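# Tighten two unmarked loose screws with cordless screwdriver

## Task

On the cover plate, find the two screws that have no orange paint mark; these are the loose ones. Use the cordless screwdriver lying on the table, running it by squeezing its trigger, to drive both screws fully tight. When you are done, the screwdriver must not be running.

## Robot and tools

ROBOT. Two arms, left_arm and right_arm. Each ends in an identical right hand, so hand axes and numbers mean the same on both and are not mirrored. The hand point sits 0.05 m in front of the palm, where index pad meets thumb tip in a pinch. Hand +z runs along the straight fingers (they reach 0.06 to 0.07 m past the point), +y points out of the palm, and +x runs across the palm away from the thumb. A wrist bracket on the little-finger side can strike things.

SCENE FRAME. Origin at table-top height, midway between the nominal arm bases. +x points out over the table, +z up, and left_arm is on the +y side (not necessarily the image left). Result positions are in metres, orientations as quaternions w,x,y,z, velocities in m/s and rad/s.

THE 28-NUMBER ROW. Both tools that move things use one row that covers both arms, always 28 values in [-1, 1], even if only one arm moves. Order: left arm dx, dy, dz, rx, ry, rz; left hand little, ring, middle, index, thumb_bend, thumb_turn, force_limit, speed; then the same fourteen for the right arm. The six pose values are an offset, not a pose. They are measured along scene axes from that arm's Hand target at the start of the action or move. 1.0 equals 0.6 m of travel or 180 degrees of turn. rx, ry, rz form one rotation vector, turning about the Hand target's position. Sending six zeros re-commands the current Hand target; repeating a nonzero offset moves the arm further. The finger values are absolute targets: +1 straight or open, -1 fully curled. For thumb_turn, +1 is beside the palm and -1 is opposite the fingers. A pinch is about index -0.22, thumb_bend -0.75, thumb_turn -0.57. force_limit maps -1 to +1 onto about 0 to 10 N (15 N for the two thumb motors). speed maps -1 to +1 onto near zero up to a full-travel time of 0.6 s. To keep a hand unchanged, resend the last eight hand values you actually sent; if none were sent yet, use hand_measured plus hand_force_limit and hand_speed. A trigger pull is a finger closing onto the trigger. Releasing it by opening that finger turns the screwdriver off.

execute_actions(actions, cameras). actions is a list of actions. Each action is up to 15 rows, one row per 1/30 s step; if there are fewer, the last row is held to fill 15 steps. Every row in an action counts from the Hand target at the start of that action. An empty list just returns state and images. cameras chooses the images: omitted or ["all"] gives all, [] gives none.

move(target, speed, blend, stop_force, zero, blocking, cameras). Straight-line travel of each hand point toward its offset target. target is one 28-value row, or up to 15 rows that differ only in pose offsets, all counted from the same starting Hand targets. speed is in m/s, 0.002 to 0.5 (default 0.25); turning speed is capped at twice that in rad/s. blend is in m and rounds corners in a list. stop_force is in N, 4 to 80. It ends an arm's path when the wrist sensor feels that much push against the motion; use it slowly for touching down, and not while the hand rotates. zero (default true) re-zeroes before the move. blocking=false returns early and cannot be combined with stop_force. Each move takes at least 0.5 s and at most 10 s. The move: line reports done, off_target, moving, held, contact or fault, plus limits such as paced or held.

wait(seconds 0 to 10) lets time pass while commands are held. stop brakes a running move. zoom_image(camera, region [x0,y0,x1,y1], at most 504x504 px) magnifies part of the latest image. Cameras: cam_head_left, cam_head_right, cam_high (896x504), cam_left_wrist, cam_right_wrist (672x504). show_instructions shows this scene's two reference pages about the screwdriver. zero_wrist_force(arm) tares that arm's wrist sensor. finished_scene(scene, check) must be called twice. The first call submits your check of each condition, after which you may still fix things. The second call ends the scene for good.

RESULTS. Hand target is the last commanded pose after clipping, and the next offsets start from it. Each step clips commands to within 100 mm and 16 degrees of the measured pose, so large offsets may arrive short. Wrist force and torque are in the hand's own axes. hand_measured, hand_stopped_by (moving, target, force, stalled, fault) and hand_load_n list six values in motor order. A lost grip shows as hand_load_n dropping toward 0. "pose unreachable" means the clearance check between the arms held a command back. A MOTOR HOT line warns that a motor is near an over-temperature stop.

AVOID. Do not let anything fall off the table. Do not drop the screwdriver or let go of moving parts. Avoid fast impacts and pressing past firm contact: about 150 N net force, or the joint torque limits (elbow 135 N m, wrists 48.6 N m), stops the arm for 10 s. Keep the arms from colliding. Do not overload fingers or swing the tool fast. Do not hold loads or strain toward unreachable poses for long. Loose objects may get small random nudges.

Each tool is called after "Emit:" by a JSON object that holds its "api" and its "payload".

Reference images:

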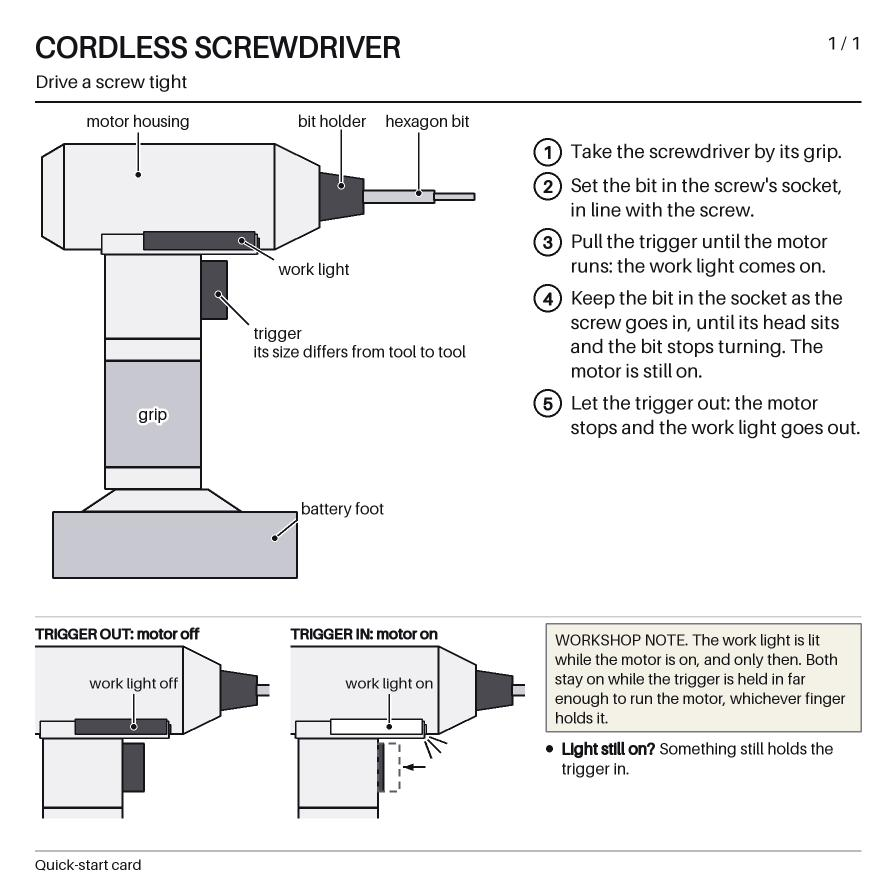

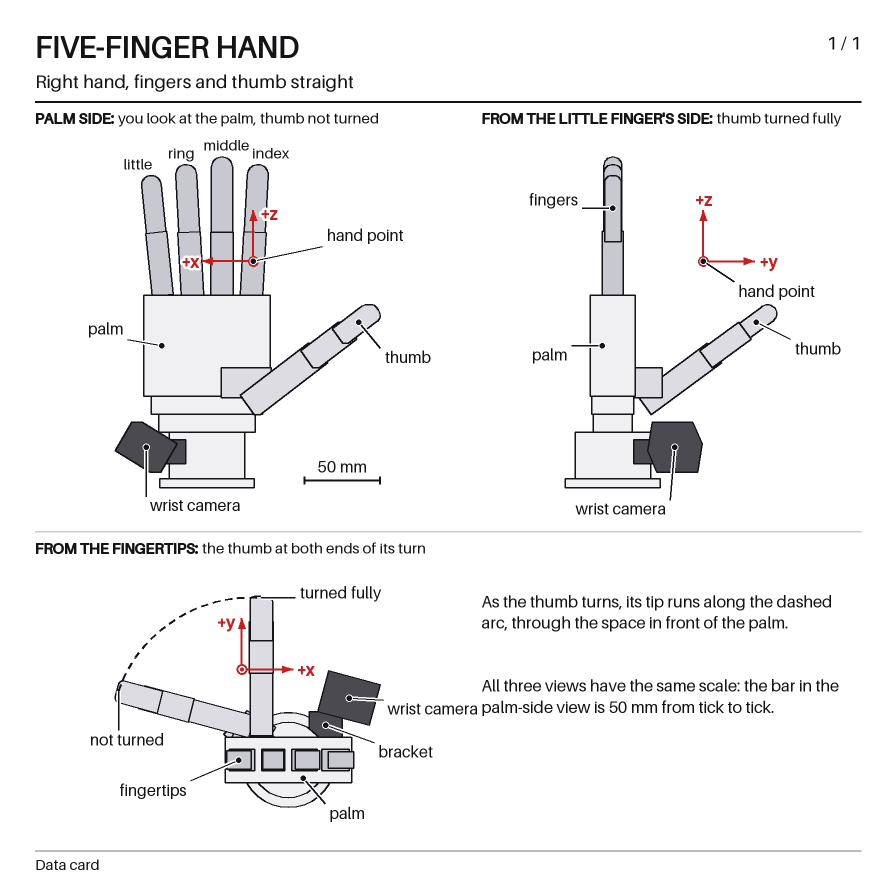

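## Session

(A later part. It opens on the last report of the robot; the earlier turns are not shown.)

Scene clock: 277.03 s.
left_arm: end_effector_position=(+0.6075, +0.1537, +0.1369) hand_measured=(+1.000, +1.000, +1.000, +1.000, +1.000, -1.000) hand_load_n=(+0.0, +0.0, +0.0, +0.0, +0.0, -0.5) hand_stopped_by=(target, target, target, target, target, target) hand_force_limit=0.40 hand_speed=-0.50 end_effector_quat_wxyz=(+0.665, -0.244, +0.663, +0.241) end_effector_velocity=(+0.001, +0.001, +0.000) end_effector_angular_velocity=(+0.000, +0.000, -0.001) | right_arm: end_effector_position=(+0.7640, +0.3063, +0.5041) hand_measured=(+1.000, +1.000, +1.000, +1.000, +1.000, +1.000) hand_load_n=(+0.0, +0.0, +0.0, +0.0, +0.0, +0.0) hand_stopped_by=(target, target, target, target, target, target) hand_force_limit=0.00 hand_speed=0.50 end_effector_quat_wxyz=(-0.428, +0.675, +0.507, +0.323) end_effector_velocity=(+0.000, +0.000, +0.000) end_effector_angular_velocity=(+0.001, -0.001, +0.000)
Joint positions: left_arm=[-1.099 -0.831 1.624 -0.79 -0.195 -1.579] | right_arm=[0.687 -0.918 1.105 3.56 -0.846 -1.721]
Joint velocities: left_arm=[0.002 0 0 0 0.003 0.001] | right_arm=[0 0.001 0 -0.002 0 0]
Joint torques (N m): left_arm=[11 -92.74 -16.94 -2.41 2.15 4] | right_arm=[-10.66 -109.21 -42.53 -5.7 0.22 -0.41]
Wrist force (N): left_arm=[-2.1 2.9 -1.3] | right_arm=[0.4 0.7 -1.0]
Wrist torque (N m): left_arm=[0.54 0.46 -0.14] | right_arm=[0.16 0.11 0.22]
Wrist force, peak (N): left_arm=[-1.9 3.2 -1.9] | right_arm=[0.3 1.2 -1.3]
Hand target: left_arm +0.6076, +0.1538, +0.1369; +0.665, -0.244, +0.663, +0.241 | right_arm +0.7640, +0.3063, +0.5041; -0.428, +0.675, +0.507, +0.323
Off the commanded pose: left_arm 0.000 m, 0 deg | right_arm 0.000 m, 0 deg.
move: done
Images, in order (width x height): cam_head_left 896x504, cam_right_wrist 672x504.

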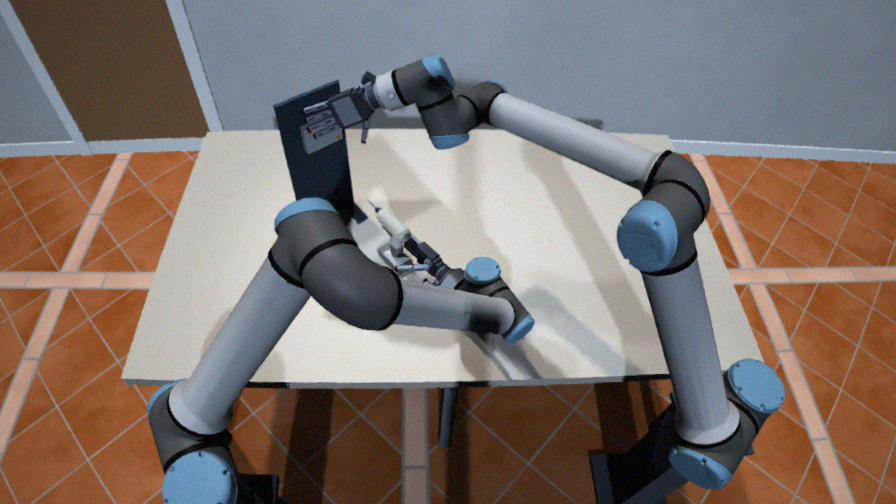

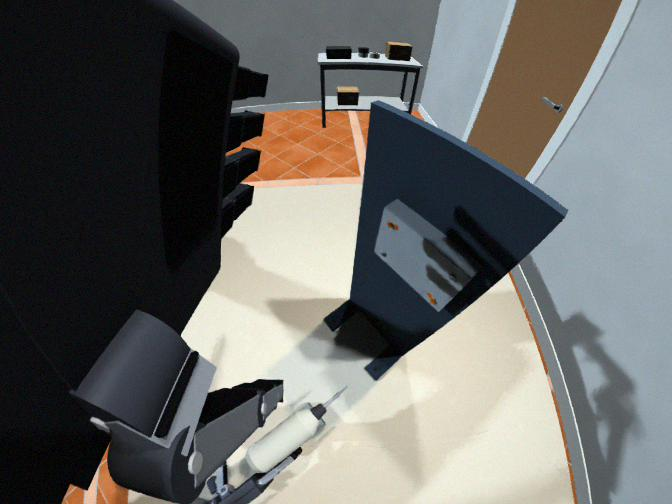

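Emit:
{"api": "move", "payload": {"target": [-0.1286,-0.106,0,0,0,0,1,1,1,1,1,-1,0.4,-0.5,0,0,0,0,0,0,1,1,1,1,1,1,0,0.5], "speed": 0.08}}

Emit:
{"api": "zoom_image", "payload": {"camera": "cam_right_wrist", "region": [368, 190, 488, 320]}}

Emit:
{"api": "zoom_image", "payload": {"camera": "cam_right_wrist", "region": [200, 370, 380, 504]}}

Emit:
{"api": "zoom_image", "payload": {"camera": "cam_left_wrist", "region": [120, 0, 620, 504]}}

Scene clock: 278.73 s.
left_arm: end_effector_position=(+0.5302, +0.0902, +0.1369) hand_measured=(+1.000, +1.000, +1.000, +1.000, +1.000, -1.000) hand_load_n=(+0.0, +0.0, +0.0, +0.0, +0.0, -0.5) hand_stopped_by=(target, target, target, target, target, target) hand_force_limit=0.40 hand_speed=-0.50 end_effector_quat_wxyz=(+0.665, -0.244, +0.663, +0.241) end_effector_velocity=(+0.004, +0.003, +0.000) end_effector_angular_velocity=(+0.000, +0.000, -0.001) | right_arm: end_effector_position=(+0.7640, +0.3063, +0.5041) hand_measured=(+1.000, +1.000, +1.000, +1.000, +1.000, +1.000) hand_load_n=(+0.0, +0.0, +0.0, +0.0, +0.0, +0.0) hand_stopped_by=(target, target, target, target, target, target) hand_force_limit=0.00 hand_speed=0.50 end_effector_quat_wxyz=(-0.428, +0.675, +0.507, +0.323) end_effector_velocity=(+0.000, +0.000, +0.001) end_effector_angular_velocity=(+0.000, +0.000, +0.000)
Joint positions: left_arm=[-1.218 -0.828 1.617 -0.788 -0.314 -1.577] | right_arm=[0.687 -0.918 1.105 3.56 -0.846 -1.721]
Joint velocities: left_arm=[0.006 0 0 0 0.007 -0.001] | right_arm=[0 -0.001 0 0.001 0 0]
Joint torques (N m): left_arm=[0.93 -74.36 -32.05 3.15 2.16 2.99] | right_arm=[-9.28 -107.93 -43.19 -5.63 0.26 -0.28]
Wrist force (N): left_arm=[-2.1 2.6 -1.4] | right_arm=[0.5 0.9 -1.1]
Wrist torque (N m): left_arm=[0.51 0.47 -0.15] | right_arm=[0.20 0.10 0.23]
Wrist force, peak (N): left_arm=[-2.3 2.6 -2.1] | right_arm=[0.7 0.9 -1.1]
Hand target: left_arm +0.5303, +0.0903, +0.1369; +0.665, -0.244, +0.663, +0.241 | right_arm +0.7640, +0.3063, +0.5041; -0.428, +0.675, +0.507, +0.323
Off the commanded pose: left_arm 0.000 m, 0 deg | right_arm 0.000 m, 0 deg.
move: done

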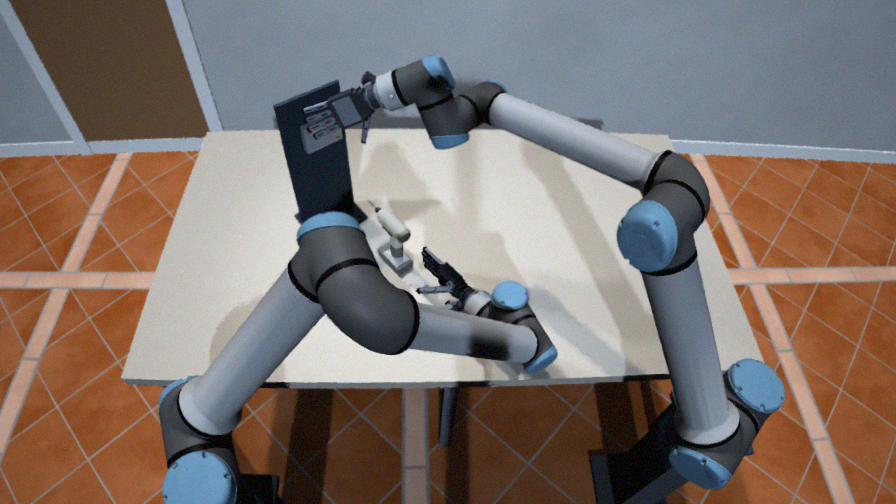

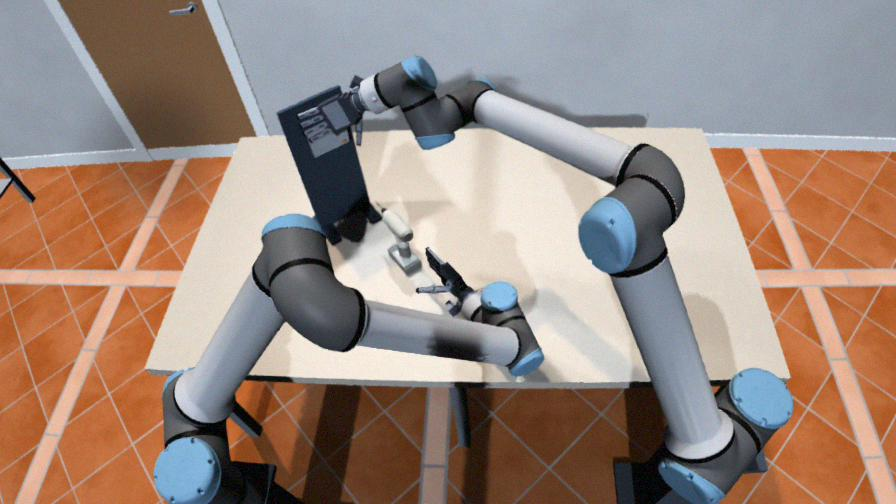

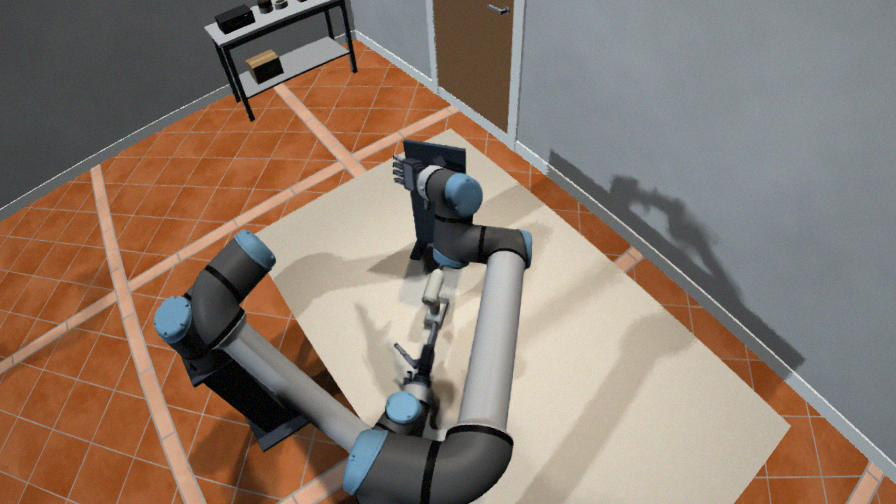

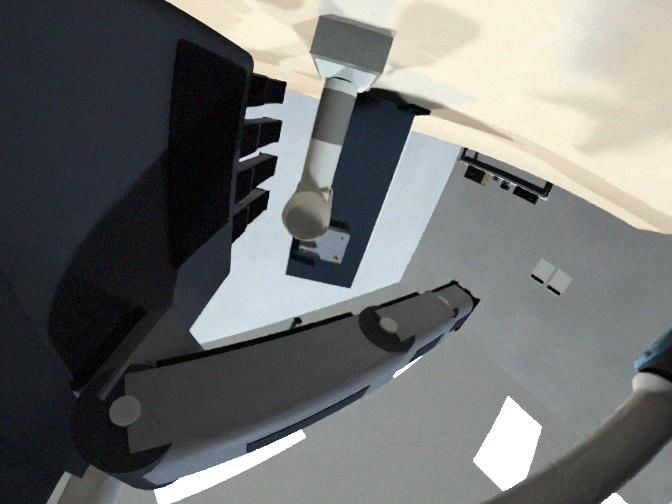

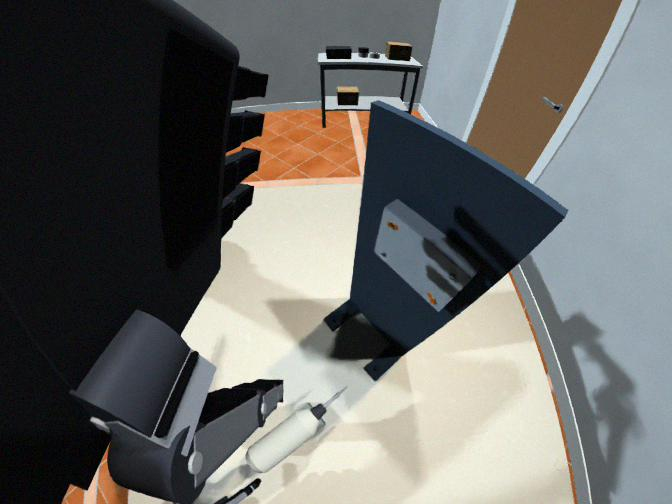

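Scaled by 3.877 from the camera's 672x504 image, which has a finer 960x720 frame.

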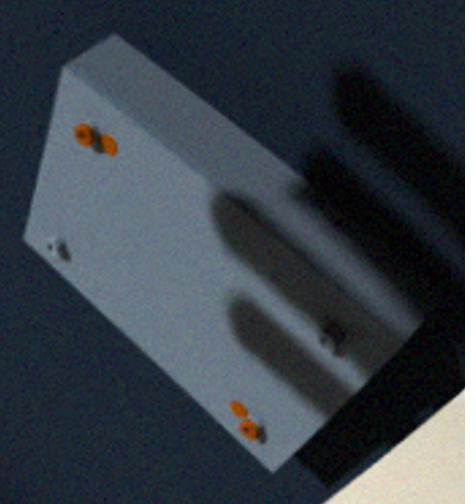

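Scaled by 2.800 from the camera's 672x504 image, which has a finer 960x720 frame.

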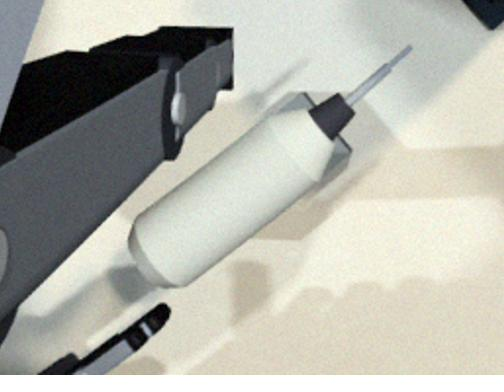

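Scaled by 1.000.

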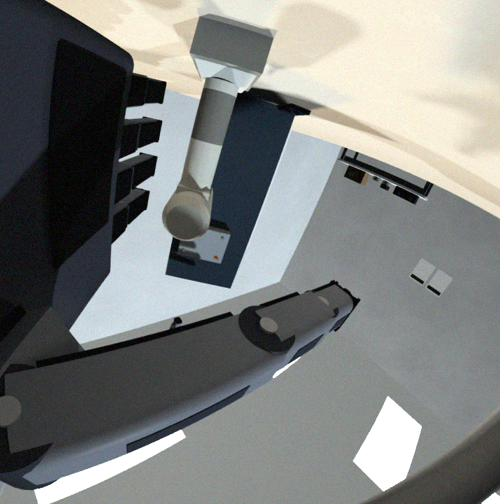

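Emit:
{"api": "move", "payload": {"target": [0,0,0,0,0,0,1,1,1,1,1,-1,0.4,-0.5,-0.05,-0.05,-0.05,0,0,0,1,1,1,1,1,1,0,0.5], "speed": 0.15, "cameras": ["cam_right_wrist"]}}

Scene clock: 279.73 s.
left_arm: end_effector_position=(+0.5303, +0.0903, +0.1369) hand_measured=(+1.000, +1.000, +1.000, +1.000, +1.000, -1.000) hand_load_n=(+0.0, +0.0, +0.0, +0.0, +0.0, -0.5) hand_stopped_by=(target, target, target, target, target, target) hand_force_limit=0.40 hand_speed=-0.50 end_effector_quat_wxyz=(+0.665, -0.244, +0.663, +0.241) end_effector_velocity=(+0.001, +0.001, +0.000) end_effector_angular_velocity=(+0.000, +0.000, +0.001) | right_arm: end_effector_position=(+0.7340, +0.2764, +0.4742) hand_measured=(+1.000, +1.000, +1.000, +1.000, +1.000, +1.000) hand_load_n=(+0.0, +0.0, +0.0, +0.0, +0.0, +0.0) hand_stopped_by=(target, target, target, target, target, target) hand_force_limit=0.00 hand_speed=0.50 end_effector_quat_wxyz=(-0.428, +0.675, +0.507, +0.323) end_effector_velocity=(+0.000, +0.000, -0.002) end_effector_angular_velocity=(-0.002, +0.002, +0.000)
Joint positions: left_arm=[-1.218 -0.828 1.618 -0.788 -0.314 -1.577] | right_arm=[0.685 -0.979 1.259 3.468 -0.845 -1.722]
Joint velocities: left_arm=[0.001 0 0 0 0 0] | right_arm=[0 0.001 0.001 0.001 0 0]
Joint torques (N m): left_arm=[11.21 -90.63 -17.14 -2.64 2.28 -1.59] | right_arm=[-11.07 -98.35 -37.97 -2.75 1.94 1.63]
Wrist force (N): left_arm=[-2.1 2.7 -1.6] | right_arm=[0.5 0.7 -0.7]
Wrist torque (N m): left_arm=[0.53 0.48 -0.15] | right_arm=[0.15 0.10 0.23]
Wrist force, peak (N): left_arm=[-2.3 2.8 -1.6] | right_arm=[1.6 1.0 -0.4]
Hand target: left_arm +0.5303, +0.0903, +0.1369; +0.665, -0.244, +0.663, +0.241 | right_arm +0.7340, +0.2763, +0.4741; -0.428, +0.675, +0.507, +0.323
Off the commanded pose: left_arm 0.000 m, 0 deg | right_arm 0.000 m, 0 deg.
move: done
Images, in order (width x height): cam_right_wrist 672x504.

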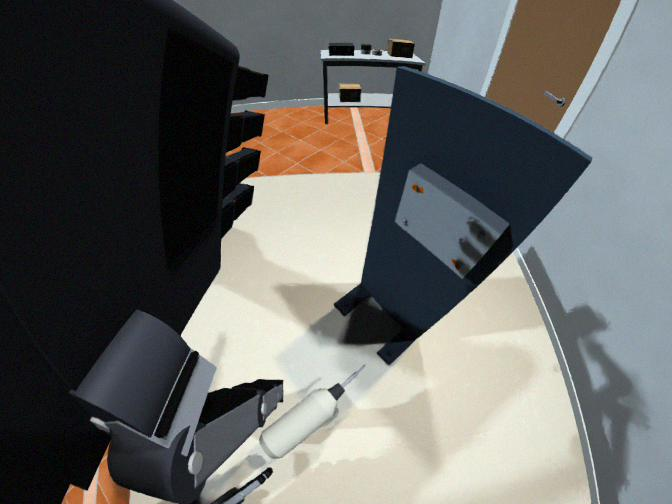

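Emit:
{"api": "zoom_image", "payload": {"camera": "cam_right_wrist", "region": [390, 155, 520, 295]}}

Emit:
{"api": "zoom_image", "payload": {"camera": "cam_right_wrist", "region": [455, 205, 505, 255]}}

Scaled by 3.600 from the camera's 672x504 image, which has a finer 960x720 frame.

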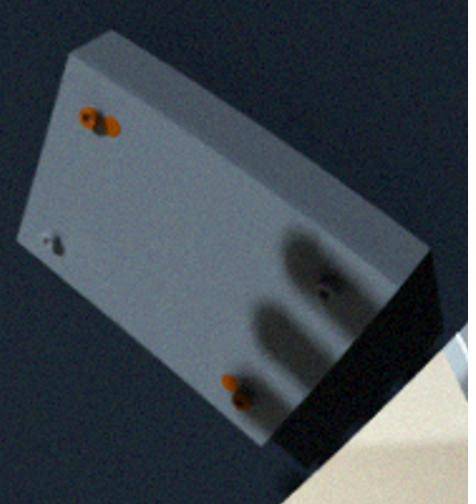

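Scaled by 10.080 from the camera's 672x504 image, which has a finer 960x720 frame.

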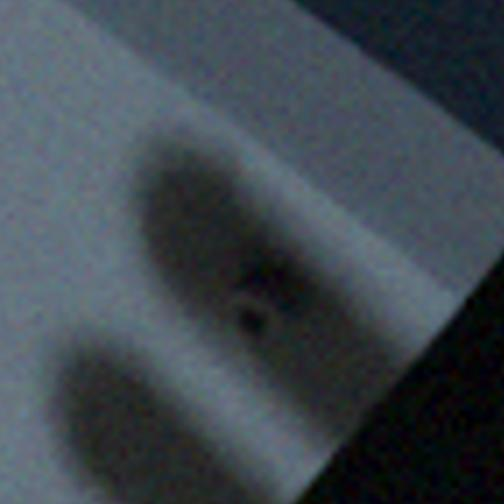

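Emit:
{"api": "zoom_image", "payload": {"camera": "cam_right_wrist", "region": [390, 170, 440, 235]}}

Emit:
{"api": "zoom_image", "payload": {"camera": "cam_right_wrist", "region": [435, 240, 485, 290]}}

Scaled by 7.754 from the camera's 672x504 image, which has a finer 960x720 frame.

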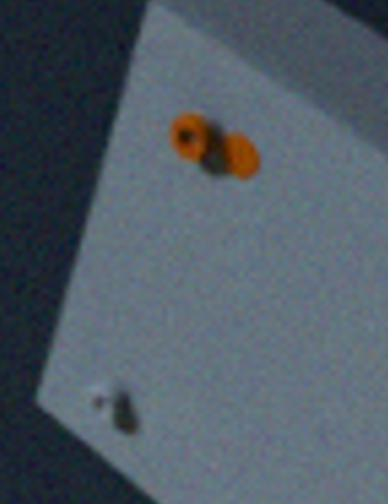

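Scaled by 10.080 from the camera's 672x504 image, which has a finer 960x720 frame.

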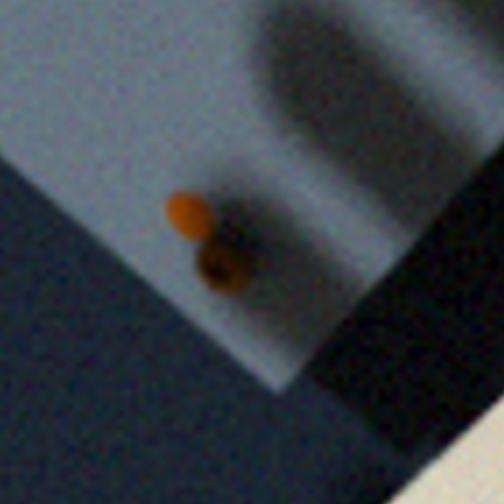

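Emit:
{"api": "finished_scene", "payload": {"scene": 1, "check": "Both unmarked screws (upper right and lower left) were driven until the motor stalled (reaction torque ~-0.95 N·m) and the bit stopped advancing; latest zooms show their heads casting shadows of the same offset as the already tight orange screws, so seated. Tightness itself cannot be seen; the stall torque supports it. The screwdriver stands upright on the table, hand is 20 cm away, nothing touches the trigger, work light dark. No object off the table."}}

This call ended nothing. Check each condition that your pictures could not show: look closer or test it, and mend what is not met. Then call finished_scene again.

Emit:
{"api": "zoom_image", "payload": {"camera": "cam_head_right", "region": [360, 190, 460, 290]}}

This scene's latest camera images include none from cam_head_right. They are from: cam_right_wrist. cam_head_right's image comes with the result of a call that names it in "cameras".

Emit:
{"api": "wait", "payload": {"seconds": 0, "cameras": ["cam_head_right","cam_left_wrist"]}}

Emit:
{"api": "zoom_image", "payload": {"camera": "cam_head_right", "region": [360, 190, 460, 290]}}

Scene clock: 280.27 s.
left_arm: end_effector_position=(+0.5303, +0.0903, +0.1369) hand_measured=(+1.000, +1.000, +1.000, +1.000, +1.000, -1.000) hand_load_n=(+0.0, +0.0, +0.0, +0.0, +0.0, -0.5) hand_stopped_by=(target, target, target, target, target, target) hand_force_limit=0.40 hand_speed=-0.50 end_effector_quat_wxyz=(+0.665, -0.244, +0.663, +0.241) end_effector_velocity=(+0.000, +0.001, +0.001) end_effector_angular_velocity=(+0.000, +0.000, +0.001) | right_arm: end_effector_position=(+0.7340, +0.2763, +0.4741) hand_measured=(+1.000, +1.000, +1.000, +1.000, +1.000, +1.000) hand_load_n=(+0.0, +0.0, +0.0, -0.5, +0.0, +0.0) hand_stopped_by=(target, target, target, target, target, target) hand_force_limit=0.00 hand_speed=0.50 end_effector_quat_wxyz=(-0.428, +0.675, +0.507, +0.323) end_effector_velocity=(-0.001, +0.000, +0.003) end_effector_angular_velocity=(+0.002, -0.001, +0.000)
Joint positions: left_arm=[-1.218 -0.828 1.618 -0.788 -0.314 -1.577] | right_arm=[0.685 -0.979 1.259 3.468 -0.845 -1.722]
Joint velocities: left_arm=[0.001 -0.001 0 0.001 0 0] | right_arm=[0 -0.002 0 0 0.001 0]
Joint torques (N m): left_arm=[9.68 -94.64 -16.4 -2.55 2.2 -2.54] | right_arm=[-5.84 -96.6 -38.23 -5.61 0.99 1.72]
Wrist force (N): left_arm=[-2.0 2.8 -1.3] | right_arm=[0.1 0.6 -0.7]
Wrist torque (N m): left_arm=[0.52 0.45 -0.14] | right_arm=[0.13 0.14 0.21]
Wrist force, peak (N): left_arm=[-2.4 2.8 -1.2] | right_arm=[0.2 1.0 -0.9]
Hand target: left_arm +0.5303, +0.0903, +0.1369; +0.665, -0.244, +0.663, +0.241 | right_arm +0.7340, +0.2763, +0.4741; -0.428, +0.675, +0.507, +0.323
Off the commanded pose: left_arm 0.000 m, 0 deg | right_arm 0.000 m, 0 deg.
Images, in order (width x height): cam_head_right 896x504, cam_left_wrist 672x504.

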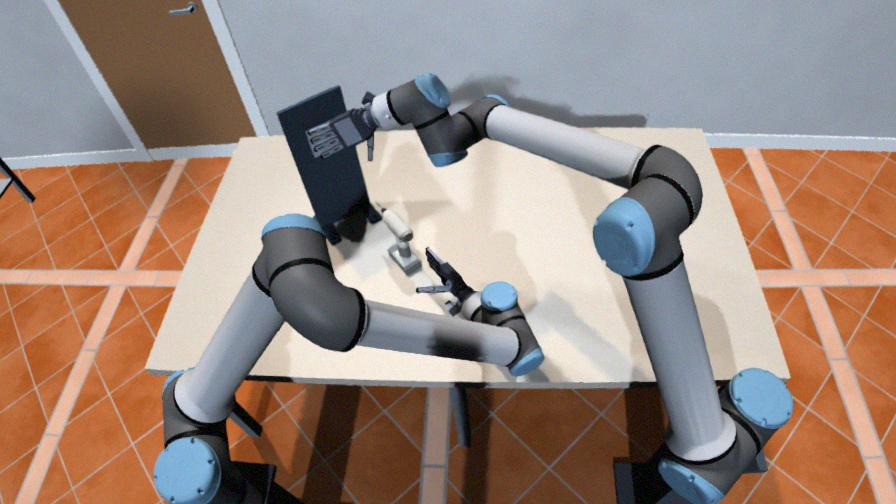

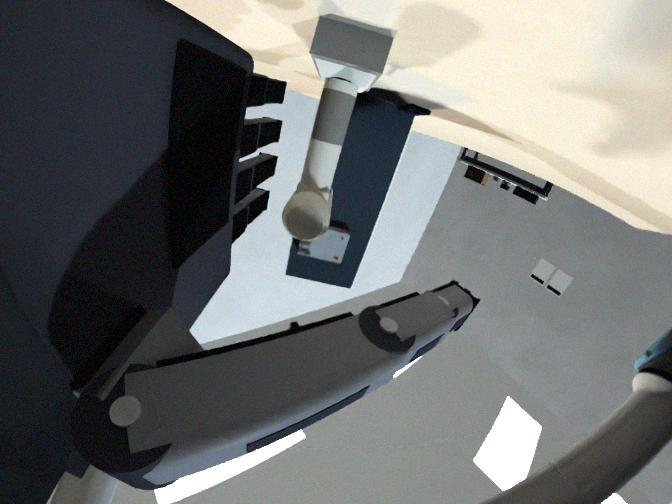

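Scaled by 5.040.

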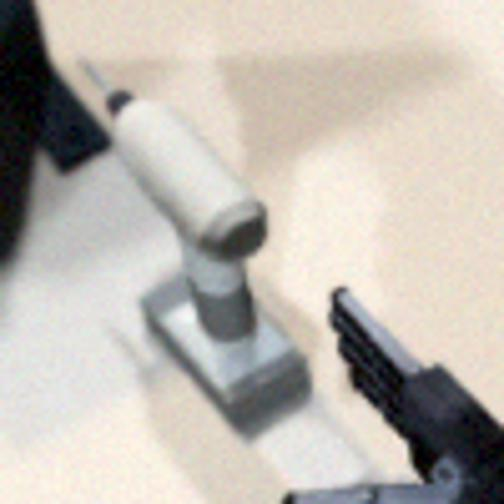

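Emit:
{"api": "finished_scene", "payload": {"scene": 1, "check": "Both unmarked screws driven until motor stalled (wrist torque ~-0.95 N·m, no further advance) and their heads sit like the orange ones in zooms (same shadow offset). A screw could be nearly but not fully tight; the stall reading argues against that. Tool stands on the table, released, light dark, nothing near trigger. Nothing has fallen."}}

The scene is finished: the task was done.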